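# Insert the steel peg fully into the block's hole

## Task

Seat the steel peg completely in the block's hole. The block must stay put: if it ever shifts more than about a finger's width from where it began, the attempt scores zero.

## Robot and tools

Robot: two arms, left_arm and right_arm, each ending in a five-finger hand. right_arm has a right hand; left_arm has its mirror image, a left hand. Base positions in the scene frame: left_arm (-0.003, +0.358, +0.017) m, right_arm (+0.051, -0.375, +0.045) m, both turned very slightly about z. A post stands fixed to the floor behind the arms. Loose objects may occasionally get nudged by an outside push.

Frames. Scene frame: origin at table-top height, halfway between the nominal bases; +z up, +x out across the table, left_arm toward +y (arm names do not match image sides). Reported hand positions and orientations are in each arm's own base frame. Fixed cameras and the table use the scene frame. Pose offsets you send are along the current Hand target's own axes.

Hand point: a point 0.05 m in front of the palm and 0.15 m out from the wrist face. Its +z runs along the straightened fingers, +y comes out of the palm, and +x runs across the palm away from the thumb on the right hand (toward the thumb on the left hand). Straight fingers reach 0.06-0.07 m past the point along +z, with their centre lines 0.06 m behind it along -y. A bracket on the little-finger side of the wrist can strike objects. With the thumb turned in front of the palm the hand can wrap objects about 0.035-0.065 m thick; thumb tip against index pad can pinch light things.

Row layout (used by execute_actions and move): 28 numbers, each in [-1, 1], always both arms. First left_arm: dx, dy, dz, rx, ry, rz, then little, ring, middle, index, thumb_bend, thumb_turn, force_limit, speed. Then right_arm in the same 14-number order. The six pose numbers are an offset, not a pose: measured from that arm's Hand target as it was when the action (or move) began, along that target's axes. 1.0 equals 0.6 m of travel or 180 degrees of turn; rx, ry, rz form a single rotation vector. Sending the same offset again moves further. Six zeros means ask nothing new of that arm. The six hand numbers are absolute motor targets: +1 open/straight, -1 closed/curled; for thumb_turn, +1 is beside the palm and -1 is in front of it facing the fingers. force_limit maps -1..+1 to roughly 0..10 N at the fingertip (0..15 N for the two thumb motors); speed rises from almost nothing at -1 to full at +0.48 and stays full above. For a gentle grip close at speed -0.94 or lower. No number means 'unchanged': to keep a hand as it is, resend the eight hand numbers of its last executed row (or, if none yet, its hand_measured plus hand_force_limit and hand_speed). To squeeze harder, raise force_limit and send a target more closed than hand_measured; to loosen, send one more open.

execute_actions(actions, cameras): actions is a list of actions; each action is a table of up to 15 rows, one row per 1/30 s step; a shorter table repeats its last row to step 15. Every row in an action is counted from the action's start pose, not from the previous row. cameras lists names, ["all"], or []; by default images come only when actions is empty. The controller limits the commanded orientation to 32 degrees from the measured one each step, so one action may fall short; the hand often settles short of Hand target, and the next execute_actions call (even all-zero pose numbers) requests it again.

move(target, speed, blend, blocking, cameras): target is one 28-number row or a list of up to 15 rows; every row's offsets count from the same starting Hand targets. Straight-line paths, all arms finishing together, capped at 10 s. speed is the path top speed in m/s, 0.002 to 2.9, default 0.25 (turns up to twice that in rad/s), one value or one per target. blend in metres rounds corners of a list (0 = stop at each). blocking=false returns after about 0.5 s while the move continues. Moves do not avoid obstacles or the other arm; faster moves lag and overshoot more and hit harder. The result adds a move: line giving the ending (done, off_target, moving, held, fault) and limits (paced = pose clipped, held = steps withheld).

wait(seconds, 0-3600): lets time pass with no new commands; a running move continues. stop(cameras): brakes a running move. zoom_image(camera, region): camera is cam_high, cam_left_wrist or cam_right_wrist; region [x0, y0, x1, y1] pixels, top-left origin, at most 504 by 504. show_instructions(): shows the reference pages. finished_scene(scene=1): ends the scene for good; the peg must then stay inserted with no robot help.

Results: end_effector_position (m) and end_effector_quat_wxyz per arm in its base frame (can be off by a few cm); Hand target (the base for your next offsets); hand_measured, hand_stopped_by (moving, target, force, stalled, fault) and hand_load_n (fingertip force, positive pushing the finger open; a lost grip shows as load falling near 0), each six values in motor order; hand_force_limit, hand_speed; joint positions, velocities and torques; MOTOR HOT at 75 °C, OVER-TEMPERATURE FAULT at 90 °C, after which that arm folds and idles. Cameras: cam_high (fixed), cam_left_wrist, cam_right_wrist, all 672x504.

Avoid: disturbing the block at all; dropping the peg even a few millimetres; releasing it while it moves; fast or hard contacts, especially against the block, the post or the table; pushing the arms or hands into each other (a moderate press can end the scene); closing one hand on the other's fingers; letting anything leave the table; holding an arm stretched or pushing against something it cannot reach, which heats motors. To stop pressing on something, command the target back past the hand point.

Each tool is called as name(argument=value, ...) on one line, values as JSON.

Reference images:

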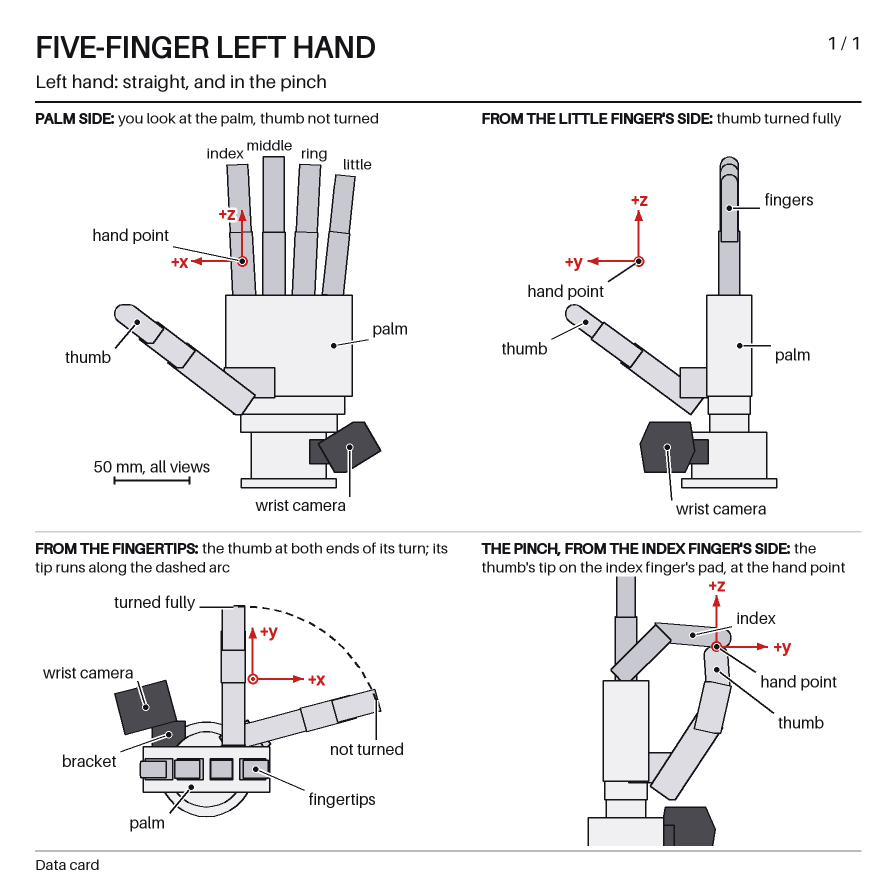

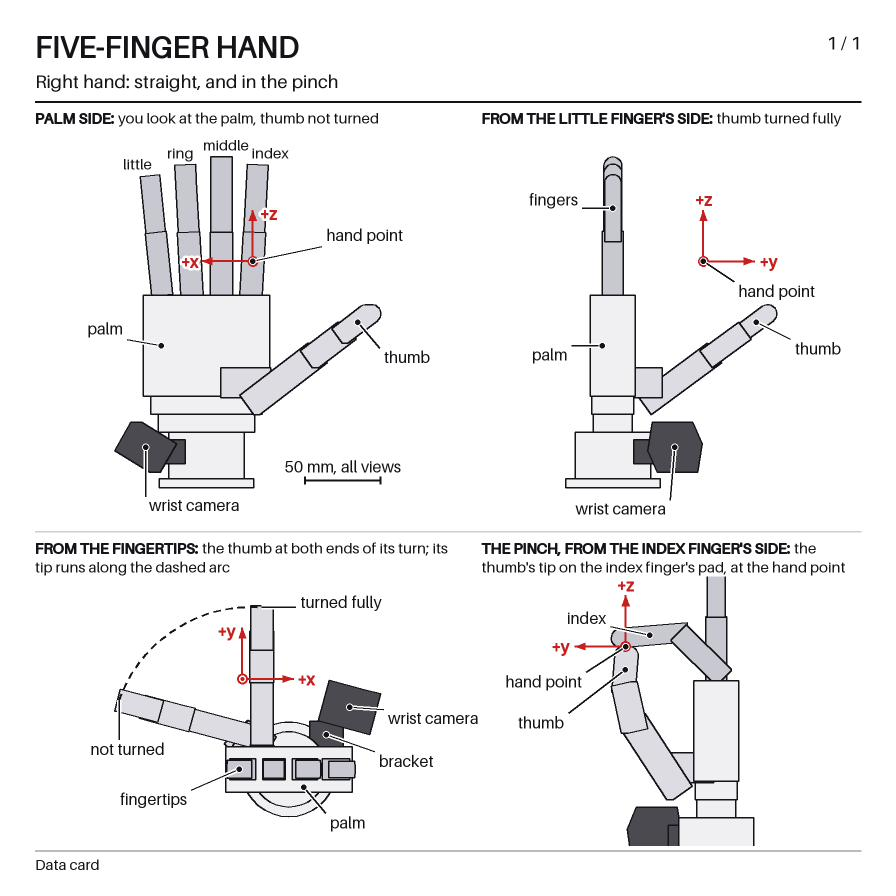

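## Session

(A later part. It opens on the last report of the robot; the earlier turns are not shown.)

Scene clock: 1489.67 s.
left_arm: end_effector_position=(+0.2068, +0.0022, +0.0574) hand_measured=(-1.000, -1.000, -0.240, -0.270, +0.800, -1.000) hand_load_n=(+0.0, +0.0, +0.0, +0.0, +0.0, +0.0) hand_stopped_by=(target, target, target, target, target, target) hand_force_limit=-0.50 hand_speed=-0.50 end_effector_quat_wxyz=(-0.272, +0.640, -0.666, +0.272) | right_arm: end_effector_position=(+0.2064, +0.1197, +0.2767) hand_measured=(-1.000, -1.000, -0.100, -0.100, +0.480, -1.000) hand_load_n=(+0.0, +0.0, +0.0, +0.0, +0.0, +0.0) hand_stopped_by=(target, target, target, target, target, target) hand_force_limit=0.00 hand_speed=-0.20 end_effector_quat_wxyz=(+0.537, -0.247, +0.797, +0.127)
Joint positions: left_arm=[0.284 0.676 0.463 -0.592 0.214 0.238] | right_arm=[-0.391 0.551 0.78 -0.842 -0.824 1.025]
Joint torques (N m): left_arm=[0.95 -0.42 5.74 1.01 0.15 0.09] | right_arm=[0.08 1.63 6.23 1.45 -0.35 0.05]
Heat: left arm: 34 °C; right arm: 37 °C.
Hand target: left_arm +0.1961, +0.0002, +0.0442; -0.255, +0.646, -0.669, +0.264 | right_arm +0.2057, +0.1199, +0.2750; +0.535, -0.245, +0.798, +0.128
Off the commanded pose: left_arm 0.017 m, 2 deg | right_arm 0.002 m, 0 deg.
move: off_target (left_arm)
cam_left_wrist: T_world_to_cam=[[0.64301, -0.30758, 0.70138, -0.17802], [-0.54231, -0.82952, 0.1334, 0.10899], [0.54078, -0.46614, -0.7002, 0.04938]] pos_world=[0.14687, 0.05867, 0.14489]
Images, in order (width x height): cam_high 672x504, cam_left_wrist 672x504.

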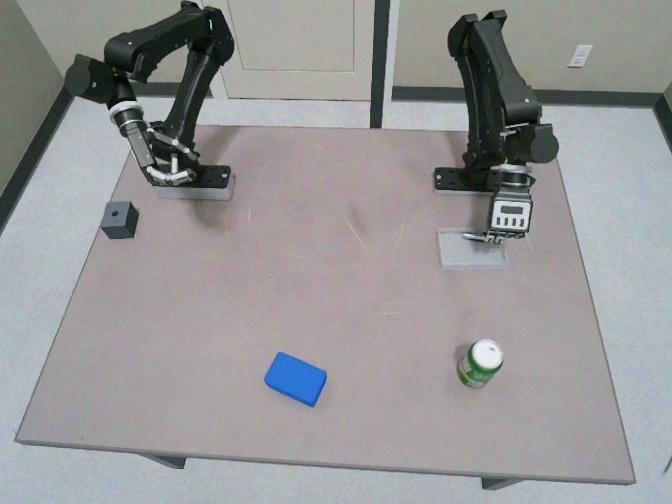

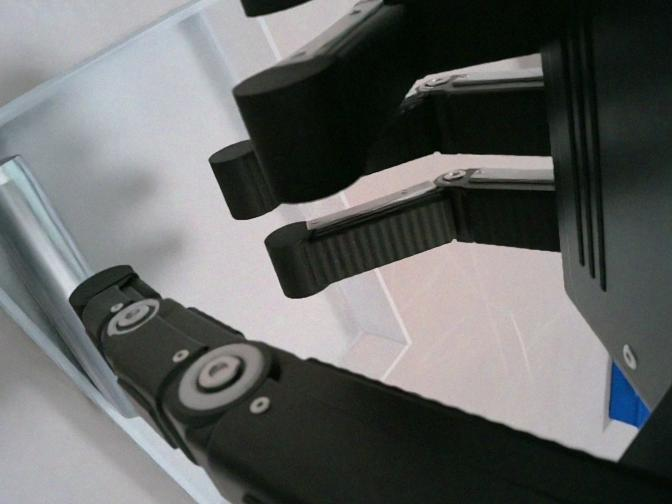

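move(target=[0.0083, 0.0523, 0.0563, 0, 0, 0, -1, -1, -0.24, -0.27, 0.8, -1, -0.5, -0.5, 0, 0, 0, 0, 0, 0, -1, -1, -0.1, -0.1, 0.48, -1, 0, -0.2], speed=0.06, cameras=["cam_left_wrist"])

Scene clock: 1562.13 s.
left_arm: end_effector_position=(+0.2152, -0.0008, +0.0269) hand_measured=(-1.000, -1.000, -0.240, -0.270, +0.800, -1.000) hand_load_n=(+0.0, +0.0, +0.0, +0.0, +1.0, -1.0) hand_stopped_by=(target, target, target, target, target, target) hand_force_limit=-0.50 hand_speed=-0.50 end_effector_quat_wxyz=(-0.289, +0.630, -0.660, +0.289) | right_arm: end_effector_position=(+0.2064, +0.1197, +0.2767) hand_measured=(-1.000, -1.000, -0.100, -0.100, +0.480, -1.000) hand_load_n=(+0.0, +0.0, +0.0, +0.0, +0.0, -0.5) hand_stopped_by=(target, target, target, target, target, target) hand_force_limit=0.00 hand_speed=-0.20 end_effector_quat_wxyz=(+0.537, -0.247, +0.797, +0.127)
Joint positions: left_arm=[0.263 0.658 0.307 -0.398 0.212 0.217] | right_arm=[-0.391 0.551 0.78 -0.842 -0.824 1.025]
Joint torques (N m): left_arm=[-0.8 1.91 4.04 1.02 -0.1 0.01] | right_arm=[0.08 1.63 6.22 1.45 -0.35 0.05]
Heat: left arm: 34 °C; right arm: 37 °C.
Hand target: left_arm +0.1960, -0.0047, -0.0019; -0.255, +0.646, -0.670, +0.263 | right_arm +0.2057, +0.1199, +0.2750; +0.535, -0.245, +0.798, +0.128
Off the commanded pose: left_arm 0.035 m, 5 deg | right_arm 0.002 m, 0 deg.
move: off_target (left_arm)
cam_left_wrist: T_world_to_cam=[[0.60335, -0.31227, 0.7338, -0.15535], [-0.55321, -0.82664, 0.10308, 0.11821], [0.5744, -0.46814, -0.6715, 0.01402]] pos_world=[0.15107, 0.05577, 0.11122]

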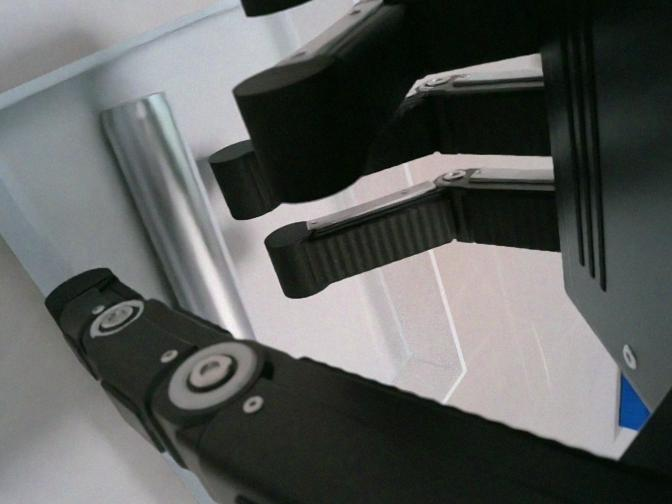

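move(target=[[-0.008, -0.0917, -0.0215, 0, 0.0171, 0.0183, -1, -1, -0.24, -0.27, 0.8, -1, -0.5, -0.5, 0, 0, 0, 0, 0, 0, -1, -1, -0.1, -0.1, 0.48, -1, 0, -0.2], [-0.0057, -0.0292, 0.0183, 0, 0.0171, 0.0183, -1, -1, -0.24, -0.27, 0.8, -1, -0.5, -0.5, 0, 0, 0, 0, 0, 0, -1, -1, -0.1, -0.1, 0.48, -1, 0, -0.2]], speed=0.06, cameras=["cam_left_wrist"])

Scene clock: 1594.30 s.
left_arm: end_effector_position=(+0.2235, -0.0019, +0.0137) hand_measured=(-1.000, -1.000, -0.240, -0.270, +0.800, -1.000) hand_load_n=(+0.0, +0.0, +0.0, +0.0, +0.0, +0.0) hand_stopped_by=(target, target, target, target, target, target) hand_force_limit=-0.50 hand_speed=-0.50 end_effector_quat_wxyz=(+0.254, -0.615, +0.693, -0.279) | right_arm: end_effector_position=(+0.2064, +0.1197, +0.2767) hand_measured=(-1.000, -1.000, -0.100, -0.100, +0.480, -1.000) hand_load_n=(+0.0, +0.0, +0.0, +0.5, +0.0, +0.0) hand_stopped_by=(target, target, target, target, target, target) hand_force_limit=0.00 hand_speed=-0.20 end_effector_quat_wxyz=(+0.537, -0.247, +0.797, +0.127)
Joint positions: left_arm=[0.268 0.861 0.343 -0.315 0.26 0.287] | right_arm=[-0.391 0.551 0.78 -0.842 -0.824 1.025]
Joint torques (N m): left_arm=[0.94 -0.49 5.5 1.23 0.17 0.09] | right_arm=[0.08 1.62 6.22 1.45 -0.35 0.05]
Heat: left arm: 33 °C; right arm: 37 °C.
Hand target: left_arm +0.2164, -0.0021, +0.0020; +0.244, -0.619, +0.694, -0.273 | right_arm +0.2057, +0.1199, +0.2750; +0.535, -0.245, +0.798, +0.128
Off the commanded pose: left_arm 0.014 m, 1 deg | right_arm 0.002 m, 0 deg.
move: off_target (left_arm)
cam_left_wrist: T_world_to_cam=[[0.62677, -0.35623, 0.69301, -0.15578], [-0.606, -0.78193, 0.14614, 0.13463], [0.48982, -0.51155, -0.70596, 0.01917]] pos_world=[0.16983, 0.05958, 0.10181]

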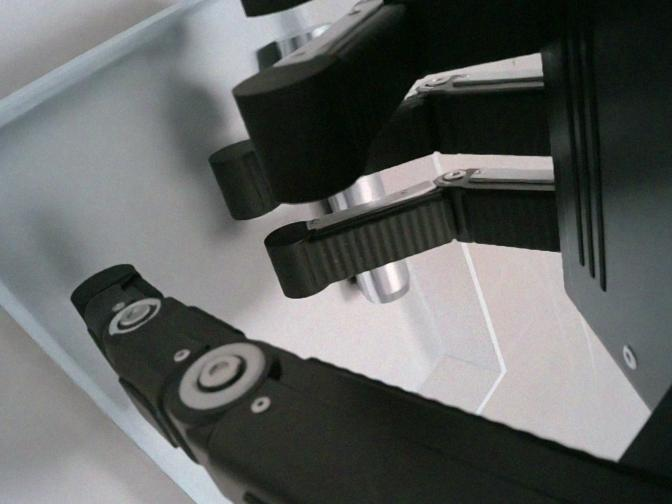

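move(target=[[0.0015, -0.0708, -0.0547, 0, 0, 0, -1, -1, -0.24, -0.27, 0.8, -1, -0.5, -0.5, 0, 0, 0, 0, 0, 0, -1, -1, -0.1, -0.1, 0.48, -1, 0, -0.2], [0.0133, -0.1728, 0.052, 0, 0, 0, -1, -1, -0.24, -0.27, 0.8, -1, -0.5, -0.5, 0, 0, 0, 0, 0, 0, -1, -1, -0.1, -0.1, 0.48, -1, 0, -0.2], [0.0145, -0.1225, 0.0915, 0, 0, 0, -1, -1, -0.24, -0.27, 0.8, -1, -0.5, -0.5, 0, 0, 0, 0, 0, 0, -1, -1, -0.1, -0.1, 0.48, -1, 0, -0.2]], speed=0.08, cameras=["cam_left_wrist", "cam_high"])

Scene clock: 1647.90 s.
left_arm: end_effector_position=(+0.3162, -0.0193, +0.0276) hand_measured=(-1.000, -1.000, -0.240, -0.270, +0.800, -1.000) hand_load_n=(+0.0, +0.0, +0.0, +0.0, +0.0, +0.0) hand_stopped_by=(target, target, target, target, target, target) hand_force_limit=-0.50 hand_speed=-0.50 end_effector_quat_wxyz=(+0.257, -0.614, +0.690, -0.285) | right_arm: end_effector_position=(+0.2064, +0.1197, +0.2767) hand_measured=(-1.000, -1.000, -0.100, -0.100, +0.480, -1.000) hand_load_n=(+0.0, +0.0, +0.0, +0.0, +0.0, -0.5) hand_stopped_by=(target, target, target, target, target, target) hand_force_limit=0.00 hand_speed=-0.20 end_effector_quat_wxyz=(+0.537, -0.247, +0.797, +0.127)
Joint positions: left_arm=[0.09 1.297 0.593 -0.09 0.14 0.148] | right_arm=[-0.391 0.551 0.78 -0.842 -0.824 1.025]
Joint torques (N m): left_arm=[-0.5 -3.32 5.05 1.3 0.01 -0.01] | right_arm=[0.08 1.63 6.23 1.45 -0.35 0.05]
Heat: left arm: 33 °C; right arm: 37 °C.
Hand target: left_arm +0.3059, -0.0212, +0.0119; +0.244, -0.619, +0.694, -0.273 | right_arm +0.2057, +0.1199, +0.2750; +0.535, -0.245, +0.798, +0.128
Off the commanded pose: left_arm 0.019 m, 2 deg | right_arm 0.002 m, 0 deg.
move: off_target (left_arm)
cam_left_wrist: T_world_to_cam=[[0.6179, -0.35171, 0.70321, -0.22701], [-0.60628, -0.78259, 0.14132, 0.17528], [0.50062, -0.51367, -0.6968, -0.02909]] pos_world=[0.2611, 0.04239, 0.11459]
Images, in order (width x height): cam_high 672x504, cam_left_wrist 672x504.

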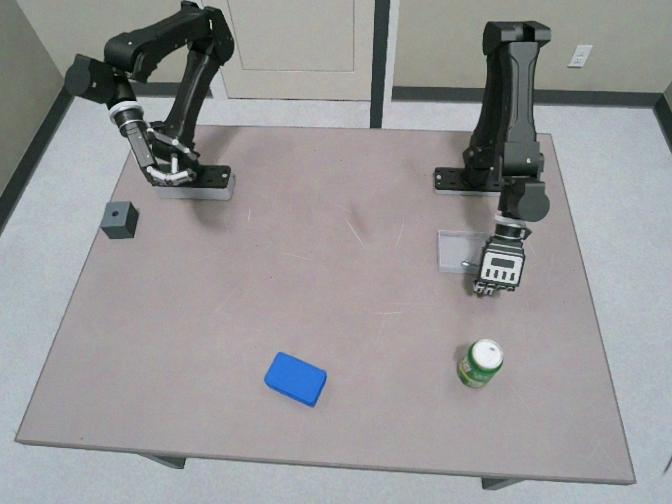

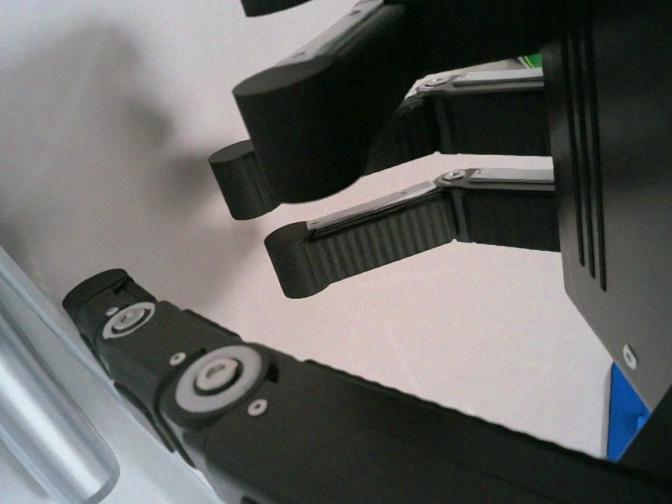

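move(target=[[0.0005, -0.0192, -0.0277, 0, 0, 0, -1, -1, -1, -1, 0.8, -1, -0.5, -0.2, 0, 0, 0, 0, 0, 0, -1, -1, -0.1, -0.1, 0.48, -1, 0, -0.2], [0.003, -0.0033, -0.0423, 0, 0, 0, -1, -1, -1, -1, 0.8, -1, -0.5, -0.2, 0, 0, 0, 0, 0, 0, -1, -1, -0.1, -0.1, 0.48, -1, 0, -0.2], [0.003, 0.0285, -0.0083, 0, 0, 0, -1, -1, -1, -1, 0.8, -1, -0.5, -0.2, 0, 0, 0, 0, 0, 0, -1, -1, -0.1, -0.1, 0.48, -1, 0, -0.2]], speed=0.06, cameras=["cam_left_wrist"])

Scene clock: 1718.00 s.
left_arm: end_effector_position=(+0.2992, -0.0208, +0.0174) hand_measured=(-1.000, -1.000, -1.000, -1.000, +0.800, -1.000) hand_load_n=(+0.0, +0.0, +0.0, +0.0, +0.0, +0.0) hand_stopped_by=(target, target, target, target, target, target) hand_force_limit=-0.50 hand_speed=-0.20 end_effector_quat_wxyz=(+0.255, -0.615, +0.690, -0.283) | right_arm: end_effector_position=(+0.2064, +0.1197, +0.2767) hand_measured=(-1.000, -1.000, -0.100, -0.100, +0.480, -1.000) hand_load_n=(+0.0, +0.5, +0.0, +0.5, +0.0, +0.0) hand_stopped_by=(target, target, target, target, target, target) hand_force_limit=0.00 hand_speed=-0.20 end_effector_quat_wxyz=(+0.537, -0.247, +0.797, +0.127)
Joint positions: left_arm=[0.09 1.245 0.517 -0.071 0.14 0.148] | right_arm=[-0.391 0.551 0.78 -0.842 -0.824 1.025]
Joint torques (N m): left_arm=[0.12 -2.82 5.29 1.29 0.04 0.04] | right_arm=[0.08 1.62 6.23 1.45 -0.35 0.05]
Heat: left arm: 33 °C; right arm: 37 °C.
Hand target: left_arm +0.2900, -0.0211, +0.0039; +0.244, -0.619, +0.694, -0.273 | right_arm +0.2057, +0.1199, +0.2750; +0.535, -0.245, +0.798, +0.128
Off the commanded pose: left_arm 0.016 m, 2 deg | right_arm 0.002 m, 0 deg.
move: off_target (left_arm)
cam_left_wrist: T_world_to_cam=[[0.62176, -0.35135, 0.69998, -0.21091], [-0.60531, -0.78271, 0.1448, 0.16493], [0.497, -0.51374, -0.69933, -0.02725]] pos_world=[0.24451, 0.04099, 0.1047]

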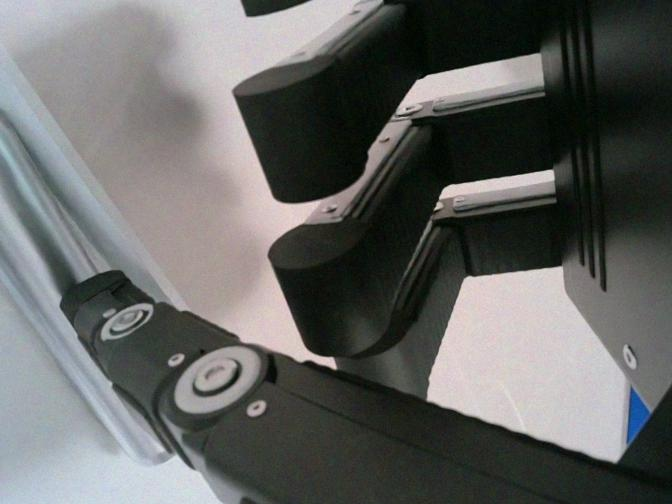

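zoom_image(camera="cam_left_wrist", region=[0, 30, 252, 504])

Scaled by 1.063 from the camera's image (finer frame: 960x720).

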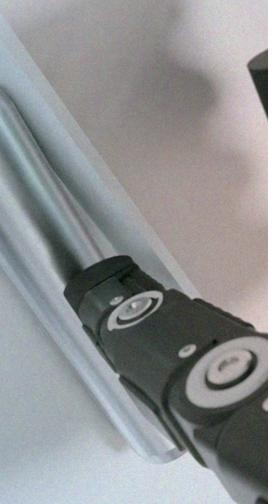

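move(target=[0.0, 0.0045, 0.0049, 0, 0, 0, -1, -1, -1, -1, 0.8, -1, -0.5, -0.2, 0, 0, 0, 0, 0, 0, -1, -1, -0.1, -0.1, 0.48, -1, 0, -0.2], speed=0.03)

Scene clock: 1734.10 s.
left_arm: end_effector_position=(+0.3010, -0.0205, +0.0151) hand_measured=(-1.000, -1.000, -1.000, -1.000, +0.800, -1.000) hand_load_n=(+0.0, +0.0, +0.0, +0.0, +0.0, +0.0) hand_stopped_by=(target, target, target, target, target, target) hand_force_limit=-0.50 hand_speed=-0.20 end_effector_quat_wxyz=(+0.258, -0.614, +0.690, -0.285) | right_arm: end_effector_position=(+0.2064, +0.1197, +0.2767) hand_measured=(-1.000, -1.000, -0.100, -0.100, +0.480, -1.000) hand_load_n=(+0.0, +0.0, +0.0, +0.0, +0.0, -0.5) hand_stopped_by=(target, target, target, target, target, target) hand_force_limit=0.00 hand_speed=-0.20 end_effector_quat_wxyz=(+0.537, -0.247, +0.797, +0.127)
Joint positions: left_arm=[0.09 1.255 0.509 -0.046 0.14 0.148] | right_arm=[-0.391 0.551 0.78 -0.842 -0.824 1.025]
Joint torques (N m): left_arm=[0.09 -2.77 5.01 1.26 0.05 0.04] | right_arm=[0.08 1.63 6.22 1.45 -0.35 0.05]
Heat: left arm: 32 °C; right arm: 37 °C.
Hand target: left_arm +0.2900, -0.0211, -0.0001; +0.244, -0.619, +0.694, -0.273 | right_arm +0.2057, +0.1199, +0.2750; +0.535, -0.245, +0.798, +0.128
Off the commanded pose: left_arm 0.019 m, 2 deg | right_arm 0.002 m, 0 deg.
move: off_target (left_arm)

move(target=[[0.0059, 0.0375, -0.0327, 0, 0, 0, -1, -1, -1, -1, 0.8, -1, -0.5, -0.2, 0, 0, 0, 0, 0, 0, -1, -1, -0.1, -0.1, 0.48, -1, 0, -0.2]], speed=0.03, cameras=["cam_left_wrist"])

Scene clock: 1740.50 s.
left_arm: end_effector_position=(+0.2786, -0.0217, +0.0142) hand_measured=(-1.000, -1.000, -1.000, -1.000, +0.800, -1.000) hand_load_n=(+0.0, +0.0, +0.0, +0.0, +0.5, -0.5) hand_stopped_by=(target, target, target, target, target, target) hand_force_limit=-0.50 hand_speed=-0.20 end_effector_quat_wxyz=(+0.264, -0.610, +0.689, -0.289) | right_arm: end_effector_position=(+0.2064, +0.1197, +0.2767) hand_measured=(-1.000, -1.000, -0.100, -0.100, +0.480, -1.000) hand_load_n=(+0.0, +0.0, +0.0, +0.0, +0.0, +0.0) hand_stopped_by=(target, target, target, target, target, target) hand_force_limit=0.00 hand_speed=-0.20 end_effector_quat_wxyz=(+0.537, -0.247, +0.797, +0.127)
Joint positions: left_arm=[0.094 1.129 0.425 -0.072 0.142 0.154] | right_arm=[-0.391 0.551 0.78 -0.842 -0.824 1.025]
Joint torques (N m): left_arm=[0.9 -3.51 4.72 1.01 0.11 0.1] | right_arm=[0.08 1.62 6.23 1.45 -0.35 0.05]
Heat: left arm: 32 °C; right arm: 37 °C.
Hand target: left_arm +0.2600, -0.0212, -0.0011; +0.244, -0.619, +0.694, -0.273 | right_arm +0.2057, +0.1199, +0.2750; +0.535, -0.245, +0.798, +0.128
Off the commanded pose: left_arm 0.024 m, 3 deg | right_arm 0.002 m, 0 deg.
move: off_target (left_arm)
cam_left_wrist: T_world_to_cam=[[0.60525, -0.35531, 0.71234, -0.19197], [-0.60961, -0.78234, 0.12774, 0.15371], [0.5119, -0.51157, -0.69011, -0.02397]] pos_world=[0.22217, 0.03978, 0.10057]

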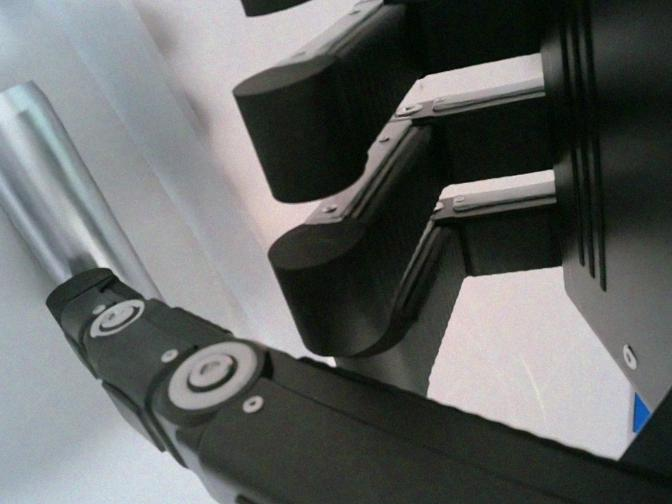

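move(target=[[0, 0, 0, 0, 0, 0, -1, -1, -1, -1, 0.8, 0.2, -0.2, -0.5, 0, 0, 0, 0, 0, 0, -1, -1, -0.1, -0.1, 0.48, -1, 0, -0.2], [0, -0.0569, -0.0609, 0, 0, 0, -1, -1, -1, -1, 0.8, 0.2, -0.2, -0.5, 0, 0, 0, 0, 0, 0, -1, -1, -0.1, -0.1, 0.48, -1, 0, -0.2]], speed=0.05, cameras=["cam_left_wrist"])

Scene clock: 1757.80 s.
left_arm: end_effector_position=(+0.2558, -0.0235, +0.0394) hand_measured=(-1.000, -1.000, -1.000, -1.000, +0.800, +0.200) hand_load_n=(+0.0, +0.0, +0.0, +0.5, +0.0, +0.0) hand_stopped_by=(target, target, target, target, target, target) hand_force_limit=-0.20 hand_speed=-0.50 end_effector_quat_wxyz=(+0.238, -0.621, +0.697, -0.269) | right_arm: end_effector_position=(+0.2064, +0.1197, +0.2767) hand_measured=(-1.000, -1.000, -0.100, -0.100, +0.480, -1.000) hand_load_n=(+0.0, +0.0, +0.0, +0.0, +0.0, +0.0) hand_stopped_by=(target, target, target, target, target, target) hand_force_limit=0.00 hand_speed=-0.20 end_effector_quat_wxyz=(+0.537, -0.247, +0.797, +0.127)
Joint positions: left_arm=[0.094 1.025 0.525 -0.348 0.142 0.156] | right_arm=[-0.391 0.551 0.78 -0.842 -0.824 1.025]
Joint torques (N m): left_arm=[0.99 -3.11 10.76 0.98 0.13 0.07] | right_arm=[0.06 1.63 6.24 1.45 -0.35 0.05]
Heat: left arm: 33 °C; right arm: 37 °C.
Hand target: left_arm +0.2600, -0.0212, +0.0489; +0.244, -0.619, +0.694, -0.273 | right_arm +0.2057, +0.1199, +0.2750; +0.535, -0.245, +0.798, +0.128
Off the commanded pose: left_arm 0.011 m, 1 deg | right_arm 0.002 m, 0 deg.
move: off_target (left_arm)
cam_left_wrist: T_world_to_cam=[[0.65475, -0.35217, 0.66879, -0.20755], [-0.59924, -0.78113, 0.17534, 0.13062], [0.46066, -0.51557, -0.72248, 0.01835]] pos_world=[0.20572, 0.0384, 0.12916]

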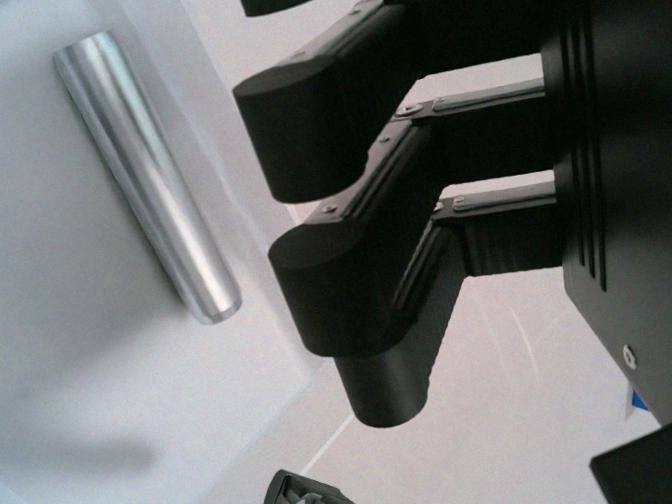

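zoom_image(camera="cam_left_wrist", region=[30, 0, 380, 504])

Scaled by 1.000.

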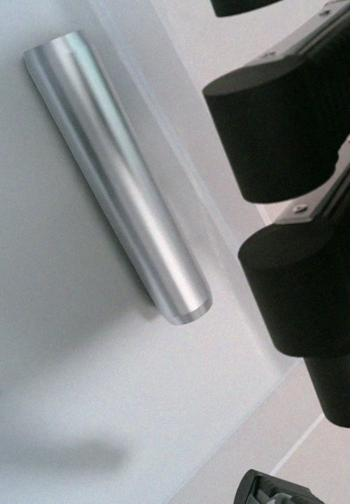

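move(target=[[-0.0047, -0.0257, 0.0331, 0, 0, 0, -1, -1, -1, -1, 0.8, -1, -0.2, -0.2, 0, 0, 0, 0, 0, 0, -1, -1, -0.1, -0.1, 0.48, -1, 0, -0.2], [-0.0042, 0.0289, 0.0844, 0, 0, 0, -1, -1, -1, -1, 0.8, -1, -0.2, -0.2, 0, 0, 0, 0, 0, 0, -1, -1, -0.1, -0.1, 0.48, -1, 0, -0.2], [0.0013, 0.0652, 0.0529, 0, 0, 0, -1, -1, -1, -1, 0.8, -1, -0.2, -0.2, 0, 0, 0, 0, 0, 0, -1, -1, -0.1, -0.1, 0.48, -1, 0, -0.2]], speed=[0.08, 0.05, 0.03], cameras=["cam_left_wrist"])

Scene clock: 1803.90 s.
left_arm: end_effector_position=(+0.2672, -0.0219, +0.0100) hand_measured=(-1.000, -1.000, -1.000, -1.000, +0.800, -1.000) hand_load_n=(+0.0, +0.0, +0.0, +0.0, +0.0, +0.0) hand_stopped_by=(target, target, target, target, target, target) hand_force_limit=-0.20 hand_speed=-0.20 end_effector_quat_wxyz=(+0.258, -0.613, +0.690, -0.284) | right_arm: end_effector_position=(+0.2064, +0.1197, +0.2767) hand_measured=(-1.000, -1.000, -0.100, -0.100, +0.480, -1.000) hand_load_n=(+0.0, +0.0, +0.0, +0.0, +0.0, +0.0) hand_stopped_by=(target, target, target, target, target, target) hand_force_limit=0.00 hand_speed=-0.20 end_effector_quat_wxyz=(+0.537, -0.247, +0.797, +0.127)
Joint positions: left_arm=[0.098 1.093 0.4 -0.101 0.145 0.157] | right_arm=[-0.391 0.551 0.78 -0.842 -0.824 1.025]
Joint torques (N m): left_arm=[0.92 -3.51 5.27 1.04 0.11 0.09] | right_arm=[0.08 1.63 6.23 1.45 -0.35 0.05]
Heat: left arm: 36 °C; right arm: 37 °C.
Hand target: left_arm +0.2530, -0.0212, -0.0010; +0.244, -0.619, +0.694, -0.273 | right_arm +0.2057, +0.1199, +0.2750; +0.535, -0.245, +0.798, +0.128
Off the commanded pose: left_arm 0.018 m, 2 deg | right_arm 0.002 m, 0 deg.
move: off_target (left_arm)
cam_left_wrist: T_world_to_cam=[[0.61778, -0.35417, 0.70208, -0.18528], [-0.60691, -0.78247, 0.13931, 0.1463], [0.50001, -0.51216, -0.69834, -0.0179]] pos_world=[0.2122, 0.03969, 0.09719]

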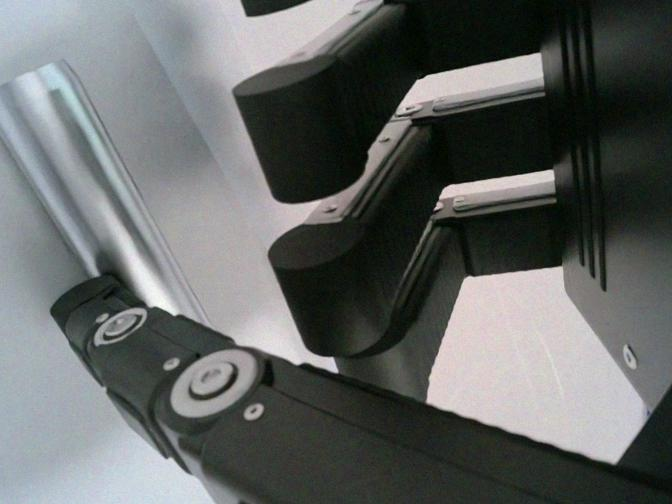

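move(target=[[0, 0, 0, 0, 0, 0, -1, -1, -1, -1, 0.8, 0.2, -0.2, -0.5, 0, 0, 0, 0, 0, 0, -1, -1, -0.1, -0.1, 0.48, -1, 0, -0.2], [-0.001, -0.0599, -0.0529, 0, 0, 0, -1, -1, -1, -1, 0.8, 0.2, -0.2, -0.5, 0, 0, 0, 0, 0, 0, -1, -1, -0.1, -0.1, 0.48, -1, 0, -0.2]], speed=0.06, cameras=["cam_left_wrist"])

Scene clock: 1833.77 s.
left_arm: end_effector_position=(+0.2536, -0.0232, +0.0375) hand_measured=(-1.000, -1.000, -1.000, -1.000, +0.800, +0.200) hand_load_n=(+0.0, +0.0, +0.0, +0.0, -0.5, +0.0) hand_stopped_by=(target, target, target, target, target, target) hand_force_limit=-0.20 hand_speed=-0.50 end_effector_quat_wxyz=(+0.238, -0.621, +0.697, -0.269) | right_arm: end_effector_position=(+0.2064, +0.1197, +0.2767) hand_measured=(-1.000, -1.000, -0.100, -0.100, +0.480, -1.000) hand_load_n=(+0.0, +0.0, +0.0, +0.0, +0.0, -0.5) hand_stopped_by=(target, target, target, target, target, target) hand_force_limit=0.00 hand_speed=-0.20 end_effector_quat_wxyz=(+0.537, -0.247, +0.797, +0.127)
Joint positions: left_arm=[0.098 1.016 0.513 -0.345 0.145 0.157] | right_arm=[-0.391 0.551 0.78 -0.842 -0.824 1.025]
Joint torques (N m): left_arm=[0.79 -2.97 10.73 0.98 0.12 0.06] | right_arm=[0.08 1.63 6.23 1.45 -0.35 0.04]
Heat: left arm: 33 °C; right arm: 36 °C.
Hand target: left_arm +0.2577, -0.0212, +0.0468; +0.244, -0.619, +0.694, -0.273 | right_arm +0.2057, +0.1199, +0.2750; +0.535, -0.245, +0.798, +0.128
Off the commanded pose: left_arm 0.010 m, 1 deg | right_arm 0.002 m, 0 deg.
move: done
cam_left_wrist: T_world_to_cam=[[0.65461, -0.35091, 0.66958, -0.20475], [-0.59864, -0.78151, 0.17568, 0.12973], [0.46164, -0.51584, -0.72166, 0.01795]] pos_world=[0.20341, 0.0388, 0.12726]

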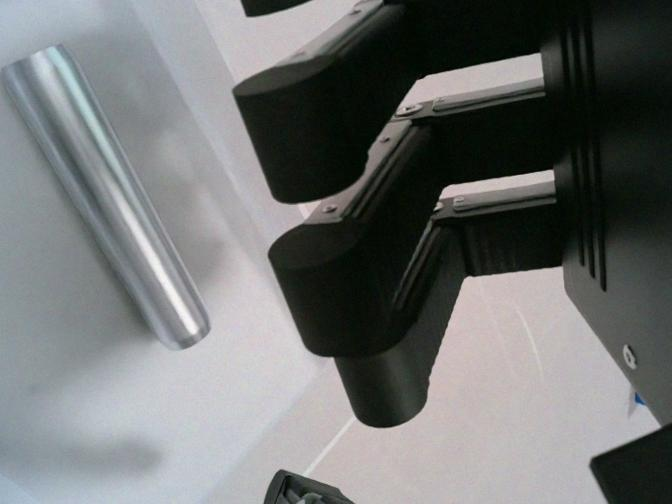

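move(target=[[-0.0055, -0.0273, 0.041, 0, 0, 0, -1, -1, -1, -1, 0.8, -1, -0.2, -0.2, 0, 0, 0, 0, 0, 0, -1, -1, -0.1, -0.1, 0.48, -1, 0, -0.2], [-0.0049, 0.0173, 0.0813, 0, 0, 0, -1, -1, -1, -1, 0.8, -1, -0.2, -0.2, 0, 0, 0, 0, 0, 0, -1, -1, -0.1, -0.1, 0.48, -1, 0, -0.2]], speed=[0.08, 0.05], cameras=["cam_left_wrist"])

Scene clock: 1857.03 s.
left_arm: end_effector_position=(+0.2925, -0.0194, +0.0172) hand_measured=(-1.000, -1.000, -1.000, -1.000, +0.800, -1.000) hand_load_n=(+0.0, +0.0, +0.0, +0.0, +0.0, +0.0) hand_stopped_by=(target, target, target, target, target, target) hand_force_limit=-0.20 hand_speed=-0.20 end_effector_quat_wxyz=(+0.256, -0.614, +0.691, -0.282) | right_arm: end_effector_position=(+0.2064, +0.1197, +0.2767) hand_measured=(-1.000, -1.000, -0.100, -0.100, +0.480, -1.000) hand_load_n=(+0.0, +0.0, +0.0, +0.0, +0.0, +0.0) hand_stopped_by=(target, target, target, target, target, target) hand_force_limit=0.00 hand_speed=-0.20 end_effector_quat_wxyz=(+0.537, -0.247, +0.797, +0.127)
Joint positions: left_arm=[0.098 1.213 0.498 -0.085 0.145 0.157] | right_arm=[-0.391 0.551 0.78 -0.842 -0.824 1.025]
Joint torques (N m): left_arm=[-0.38 -2.59 5.29 1.3 0.03 -0.03] | right_arm=[0.06 1.63 6.23 1.45 -0.35 0.04]
Heat: left arm: 34 °C; right arm: 36 °C.
Hand target: left_arm +0.2834, -0.0212, +0.0039; +0.244, -0.619, +0.695, -0.273 | right_arm +0.2057, +0.1199, +0.2750; +0.535, -0.245, +0.798, +0.128
Off the commanded pose: left_arm 0.016 m, 2 deg | right_arm 0.002 m, 0 deg.
move: off_target (left_arm)
cam_left_wrist: T_world_to_cam=[[0.62134, -0.35424, 0.69889, -0.20612], [-0.60641, -0.78226, 0.14262, 0.1624], [0.49619, -0.51243, -0.70086, -0.0231]] pos_world=[0.23801, 0.04219, 0.1047]

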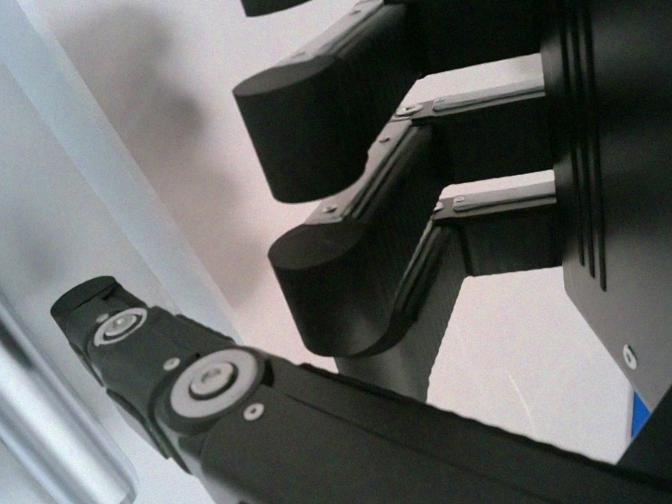

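move(target=[[0.0004, 0.0177, 0.0141, 0, 0, 0, -1, -1, -1, -1, 0.8, -1, -0.2, -0.2, 0, 0, 0, 0, 0, 0, -1, -1, -0.1, -0.1, 0.48, -1, 0, -0.2], [0.006, 0.054, -0.0198, 0, 0, 0, -1, -1, -1, -1, 0.8, -1, -0.2, -0.2, 0, 0, 0, 0, 0, 0, -1, -1, -0.1, -0.1, 0.48, -1, 0, -0.2]], speed=[0.04, 0.04], cameras=["cam_left_wrist"])

Scene clock: 1878.00 s.
left_arm: end_effector_position=(+0.2660, -0.0220, +0.0013) hand_measured=(-1.000, -1.000, -1.000, -1.000, +0.800, -1.000) hand_load_n=(+0.0, +0.0, +0.0, +0.5, +0.0, +0.0) hand_stopped_by=(target, target, target, target, target, target) hand_force_limit=-0.20 hand_speed=-0.20 end_effector_quat_wxyz=(+0.258, -0.613, +0.691, -0.284) | right_arm: end_effector_position=(+0.2064, +0.1197, +0.2767) hand_measured=(-1.000, -1.000, -0.100, -0.100, +0.480, -1.000) hand_load_n=(+0.0, +0.0, +0.0, +0.0, +0.0, +0.0) hand_stopped_by=(target, target, target, target, target, target) hand_force_limit=0.00 hand_speed=-0.20 end_effector_quat_wxyz=(+0.537, -0.247, +0.797, +0.127)
Joint positions: left_arm=[0.098 1.112 0.37 -0.052 0.145 0.158] | right_arm=[-0.391 0.551 0.78 -0.842 -0.824 1.025]
Joint torques (N m): left_arm=[1.06 -3.59 5.15 1.02 0.14 0.09] | right_arm=[0.08 1.63 6.23 1.45 -0.35 0.05]
Heat: left arm: 33 °C; right arm: 36 °C.
Hand target: left_arm +0.2515, -0.0212, -0.0094; +0.244, -0.619, +0.694, -0.273 | right_arm +0.2057, +0.1199, +0.2750; +0.535, -0.245, +0.798, +0.128
Off the commanded pose: left_arm 0.018 m, 2 deg | right_arm 0.002 m, 0 deg.
move: off_target (left_arm)
cam_left_wrist: T_world_to_cam=[[0.61733, -0.35529, 0.70191, -0.17837], [-0.60778, -0.78189, 0.13876, 0.14698], [0.49952, -0.51226, -0.69862, -0.02335]] pos_world=[0.2111, 0.03959, 0.08849]

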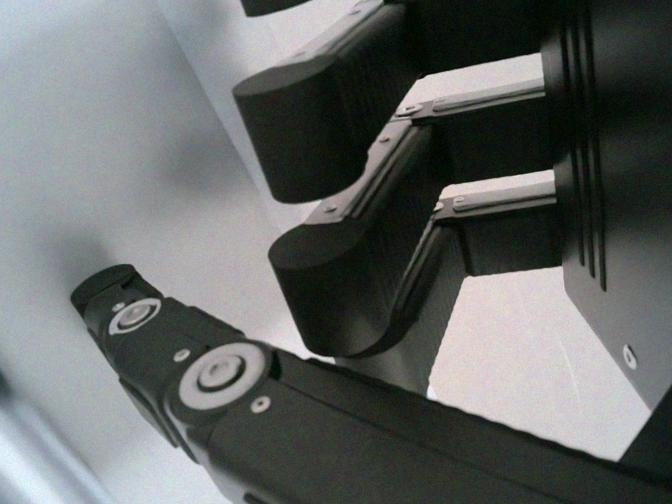

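move(target=[-0.001, -0.0628, -0.0553, 0, 0, 0, -1, -1, -1, -1, 0.8, 0.2, -0.2, -0.3, 0, 0, 0, 0, 0, 0, -1, -1, -0.1, -0.1, 0.48, -1, 0, -0.2], speed=0.06, cameras=["cam_left_wrist"])

Scene clock: 1890.23 s.
left_arm: end_effector_position=(+0.2522, -0.0233, +0.0314) hand_measured=(-1.000, -1.000, -1.000, -1.000, +0.800, +0.200) hand_load_n=(+0.0, +0.5, +0.0, +0.0, +0.0, +0.0) hand_stopped_by=(target, target, target, target, target, target) hand_force_limit=-0.20 hand_speed=-0.30 end_effector_quat_wxyz=(+0.238, -0.621, +0.697, -0.269) | right_arm: end_effector_position=(+0.2064, +0.1197, +0.2767) hand_measured=(-1.000, -1.000, -0.100, -0.100, +0.480, -1.000) hand_load_n=(+0.0, +0.0, +0.0, +0.0, +0.0, +0.0) hand_stopped_by=(target, target, target, target, target, target) hand_force_limit=0.00 hand_speed=-0.20 end_effector_quat_wxyz=(+0.537, -0.247, +0.797, +0.127)
Joint positions: left_arm=[0.098 1.018 0.488 -0.319 0.145 0.158] | right_arm=[-0.391 0.551 0.78 -0.842 -0.824 1.025]
Joint torques (N m): left_arm=[0.92 -2.99 10.66 1.01 0.12 0.07] | right_arm=[0.08 1.63 6.23 1.45 -0.35 0.04]
Heat: left arm: 33 °C; right arm: 36 °C.
Hand target: left_arm +0.2565, -0.0212, +0.0406; +0.244, -0.619, +0.694, -0.274 | right_arm +0.2057, +0.1199, +0.2750; +0.535, -0.245, +0.798, +0.128
Off the commanded pose: left_arm 0.010 m, 1 deg | right_arm 0.002 m, 0 deg.
move: done
cam_left_wrist: T_world_to_cam=[[0.65428, -0.35162, 0.66954, -0.19975], [-0.5993, -0.78106, 0.17546, 0.13009], [0.46125, -0.51606, -0.72176, 0.01419]] pos_world=[0.20211, 0.0387, 0.12116]

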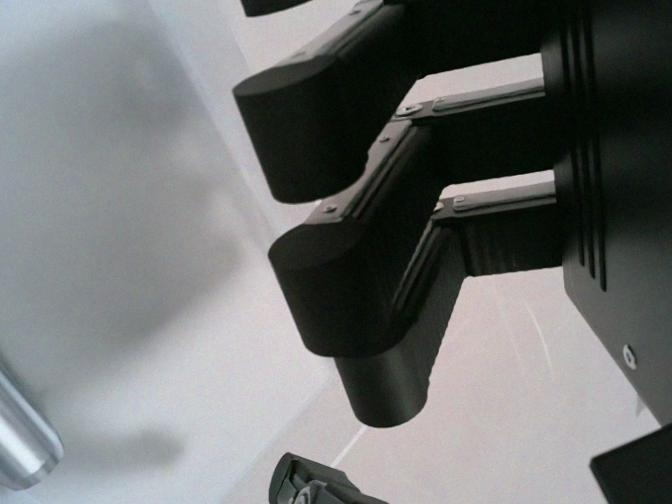

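move(target=[-0.0349, 0.0436, -0.0478, 0, 0, 0, -1, -1, -0.24, -0.27, 0.8, 0.2, -0.2, -0.2, 0, 0, 0, 0, 0, 0, -1, -1, -0.1, -0.1, 0.48, -1, 0, -0.2], speed=0.08, cameras=["cam_left_wrist", "cam_high"])

Scene clock: 1898.00 s.
left_arm: end_effector_position=(+0.2275, +0.0049, +0.0489) hand_measured=(-1.000, -1.000, -0.240, -0.270, +0.800, +0.200) hand_load_n=(+0.0, +0.0, +0.0, +0.0, +0.0, +0.0) hand_stopped_by=(target, target, target, target, target, target) hand_force_limit=-0.20 hand_speed=-0.20 end_effector_quat_wxyz=(+0.253, -0.616, +0.693, -0.277) | right_arm: end_effector_position=(+0.2064, +0.1197, +0.2767) hand_measured=(-1.000, -1.000, -0.100, -0.100, +0.480, -1.000) hand_load_n=(+0.0, +0.5, +0.0, +0.0, +0.0, -0.5) hand_stopped_by=(target, target, target, target, target, target) hand_force_limit=0.00 hand_speed=-0.20 end_effector_quat_wxyz=(+0.537, -0.247, +0.797, +0.127)
Joint positions: left_arm=[0.301 0.857 0.488 -0.475 0.277 0.312] | right_arm=[-0.391 0.551 0.78 -0.842 -0.824 1.025]
Joint torques (N m): left_arm=[0.92 -1.73 7.3 0.98 0.24 0.1] | right_arm=[0.08 1.63 6.23 1.45 -0.35 0.04]
Heat: left arm: 34 °C; right arm: 36 °C.
Hand target: left_arm +0.2205, +0.0041, +0.0438; +0.244, -0.619, +0.694, -0.274 | right_arm +0.2057, +0.1199, +0.2750; +0.535, -0.245, +0.798, +0.128
Off the commanded pose: left_arm 0.009 m, 1 deg | right_arm 0.002 m, 0 deg.
move: done
cam_left_wrist: T_world_to_cam=[[0.63075, -0.35572, 0.68965, -0.18084], [-0.60318, -0.78388, 0.14734, 0.13649], [0.48819, -0.50892, -0.709, 0.046]] pos_world=[0.17394, 0.06608, 0.13722]
Images, in order (width x height): cam_high 672x504, cam_left_wrist 672x504.

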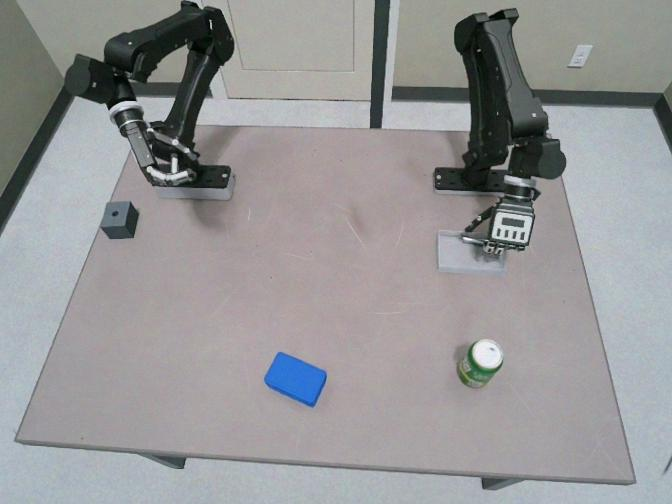

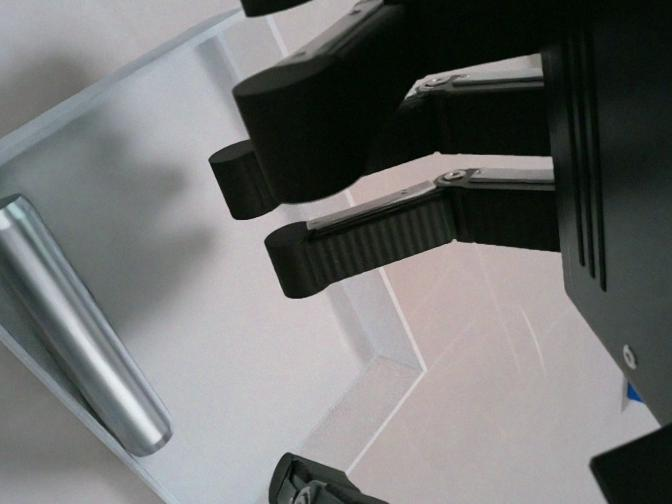

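move(target=[[0.036, 0.0013, 0.0075, 0, 0, 0, -1, -1, -0.24, -0.27, 0.8, -1, -0.2, -0.2, 0, 0, 0, 0, 0, 0, -1, -1, -0.1, -0.1, 0.48, -1, 0, -0.2], [0.0383, 0.0498, 0.0488, 0, 0, 0, -1, -1, -0.24, -0.27, 0.8, -1, -0.2, -0.2, 0, 0, 0, 0, 0, 0, -1, -1, -0.1, -0.1, 0.48, -1, 0, -0.2]], speed=[0.06, 0.04], cameras=["cam_left_wrist"])

Scene clock: 1920.83 s.
left_arm: end_effector_position=(+0.2238, -0.0162, +0.0155) hand_measured=(-1.000, -1.000, -0.240, -0.270, +0.800, -1.000) hand_load_n=(+0.0, +0.0, +0.0, +0.0, +0.0, +1.0) hand_stopped_by=(target, target, target, target, target, target) hand_force_limit=-0.20 hand_speed=-0.20 end_effector_quat_wxyz=(+0.255, -0.616, +0.690, -0.282) | right_arm: end_effector_position=(+0.2064, +0.1197, +0.2767) hand_measured=(-1.000, -1.000, -0.100, -0.100, +0.480, -1.000) hand_load_n=(+0.0, +0.0, +0.0, +0.0, +0.0, +0.0) hand_stopped_by=(target, target, target, target, target, target) hand_force_limit=0.00 hand_speed=-0.20 end_effector_quat_wxyz=(+0.537, -0.247, +0.797, +0.127)
Joint positions: left_arm=[0.17 0.824 0.332 -0.317 0.193 0.205] | right_arm=[-0.391 0.551 0.78 -0.842 -0.824 1.025]
Joint torques (N m): left_arm=[-0.73 -0.16 5.42 1.25 0.03 0] | right_arm=[0.08 1.62 6.23 1.45 -0.35 0.04]
Heat: left arm: 33 °C; right arm: 36 °C.
Hand target: left_arm +0.2159, -0.0184, +0.0018; +0.244, -0.619, +0.694, -0.273 | right_arm +0.2057, +0.1199, +0.2750; +0.535, -0.245, +0.798, +0.128
Off the commanded pose: left_arm 0.016 m, 2 deg | right_arm 0.002 m, 0 deg.
move: off_target (left_arm)
cam_left_wrist: T_world_to_cam=[[0.62422, -0.34961, 0.69866, -0.1617], [-0.60232, -0.7849, 0.14539, 0.12243], [0.49755, -0.51157, -0.70052, 0.01118]] pos_world=[0.16912, 0.04529, 0.103]

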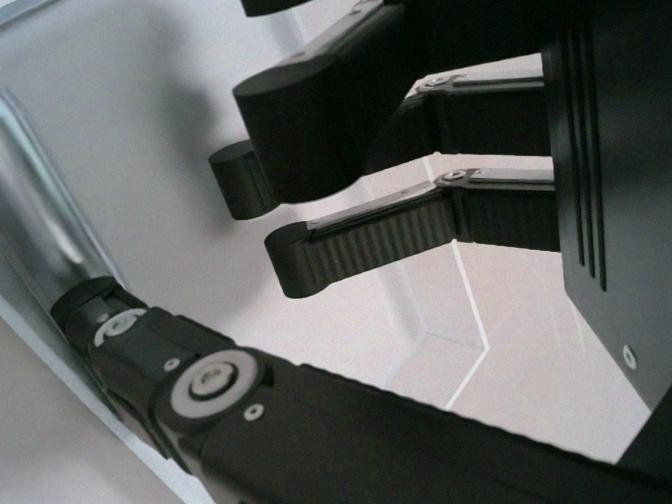

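move(target=[[0, 0.0034, 0.0037, 0, 0, 0, -1, -1, -0.24, -0.27, 0.8, -1, -0.2, -0.2, 0, 0, 0, 0, 0, 0, -1, -1, -0.1, -0.1, 0.48, -1, 0, -0.2], [-0.0057, -0.0329, 0.0375, 0, 0, 0, -1, -1, -0.24, -0.27, 0.8, -1, -0.2, -0.2, 0, 0, 0, 0, 0, 0, -1, -1, -0.1, -0.1, 0.48, -1, 0, -0.2]], speed=[0.03, 0.025], cameras=["cam_left_wrist"])

Scene clock: 1931.67 s.
left_arm: end_effector_position=(+0.2468, -0.0189, +0.0004) hand_measured=(-1.000, -1.000, -0.240, -0.270, +0.800, -1.000) hand_load_n=(+0.0, +0.0, -0.5, +0.0, +0.0, +0.0) hand_stopped_by=(target, target, target, target, target, target) hand_force_limit=-0.20 hand_speed=-0.20 end_effector_quat_wxyz=(+0.248, -0.615, +0.693, -0.282) | right_arm: end_effector_position=(+0.2064, +0.1197, +0.2767) hand_measured=(-1.000, -1.000, -0.100, -0.100, +0.480, -1.000) hand_load_n=(+0.0, +0.0, +0.0, +0.0, +0.0, -0.5) hand_stopped_by=(target, target, target, target, target, target) hand_force_limit=0.00 hand_speed=-0.20 end_effector_quat_wxyz=(+0.537, -0.247, +0.797, +0.127)
Joint positions: left_arm=[0.139 1.024 0.339 -0.132 0.182 0.186] | right_arm=[-0.391 0.551 0.78 -0.842 -0.824 1.025]
Joint torques (N m): left_arm=[-0.7 -0.69 9.13 1.05 -0.07 -0.06] | right_arm=[0.08 1.62 6.23 1.45 -0.35 0.04]
Heat: left arm: 33 °C; right arm: 36 °C.
Hand target: left_arm +0.2459, -0.0185, -0.0011; +0.244, -0.619, +0.695, -0.273 | right_arm +0.2057, +0.1199, +0.2750; +0.535, -0.245, +0.798, +0.128
Off the commanded pose: left_arm 0.002 m, 1 deg | right_arm 0.002 m, 0 deg.
move: done
cam_left_wrist: T_world_to_cam=[[0.62828, -0.35171, 0.69394, -0.16743], [-0.60864, -0.77779, 0.15684, 0.13811], [0.48458, -0.52091, -0.70274, -0.00926]] pos_world=[0.19374, 0.04371, 0.08801]

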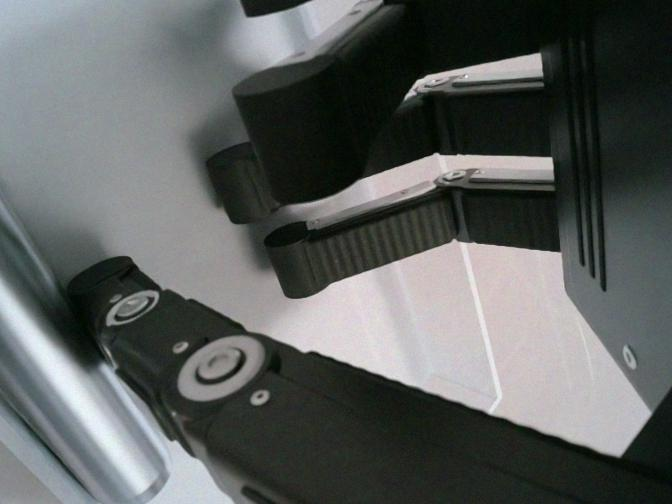

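move(target=[[0, 0, 0, 0, 0, 0, -1, -1, -0.24, -0.27, 0.8, 0.2, -0.2, -0.3, 0, 0, 0, 0, 0, 0, -1, -1, -0.1, -0.1, 0.48, -1, 0, -0.2], [0, -0.0524, -0.0562, 0, 0, 0, -1, -1, -0.24, -0.27, 0.8, 0.2, -0.2, -0.3, 0, 0, 0, 0, 0, 0, -1, -1, -0.1, -0.1, 0.48, -1, 0, -0.2]], speed=[0.06, 0.06], cameras=["cam_left_wrist"])

Scene clock: 1957.90 s.
left_arm: end_effector_position=(+0.2421, -0.0178, +0.0361) hand_measured=(-1.000, -1.000, -0.240, -0.270, +0.800, +0.200) hand_load_n=(+0.0, +0.0, +0.0, +0.0, +0.0, +0.0) hand_stopped_by=(target, target, target, target, target, target) hand_force_limit=-0.20 hand_speed=-0.30 end_effector_quat_wxyz=(+0.238, -0.622, +0.695, -0.270) | right_arm: end_effector_position=(+0.2064, +0.1197, +0.2767) hand_measured=(-1.000, -1.000, -0.100, -0.100, +0.480, -1.000) hand_load_n=(+0.0, +0.0, +0.0, +0.0, -0.5, -0.5) hand_stopped_by=(target, target, target, target, target, target) hand_force_limit=0.00 hand_speed=-0.20 end_effector_quat_wxyz=(+0.537, -0.247, +0.797, +0.127)
Joint positions: left_arm=[0.139 0.958 0.482 -0.376 0.172 0.184] | right_arm=[-0.391 0.551 0.78 -0.842 -0.824 1.025]
Joint torques (N m): left_arm=[-0.79 -2.52 10.8 0.98 0.03 -0.04] | right_arm=[0.08 1.63 6.22 1.45 -0.35 0.04]
Heat: left arm: 34 °C; right arm: 36 °C.
Hand target: left_arm +0.2459, -0.0185, +0.0451; +0.244, -0.619, +0.694, -0.273 | right_arm +0.2057, +0.1199, +0.2750; +0.535, -0.245, +0.798, +0.128
Off the commanded pose: left_arm 0.010 m, 1 deg | right_arm 0.002 m, 0 deg.
move: done
cam_left_wrist: T_world_to_cam=[[0.65451, -0.34719, 0.67162, -0.19432], [-0.59646, -0.783, 0.17648, 0.12667], [0.46461, -0.5161, -0.71957, 0.02418]] pos_world=[0.19151, 0.0442, 0.12556]

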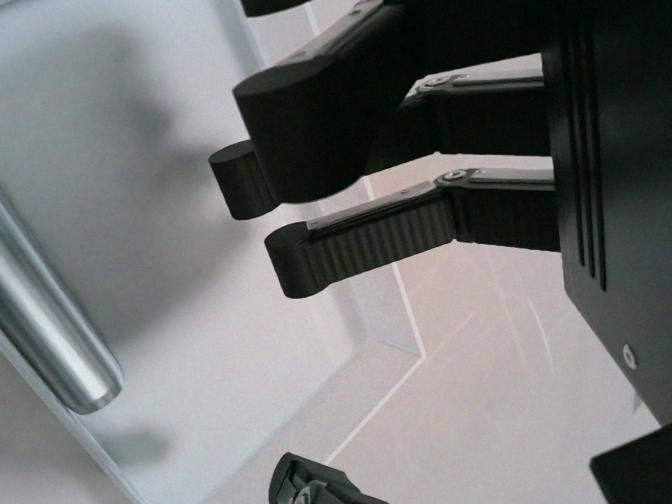

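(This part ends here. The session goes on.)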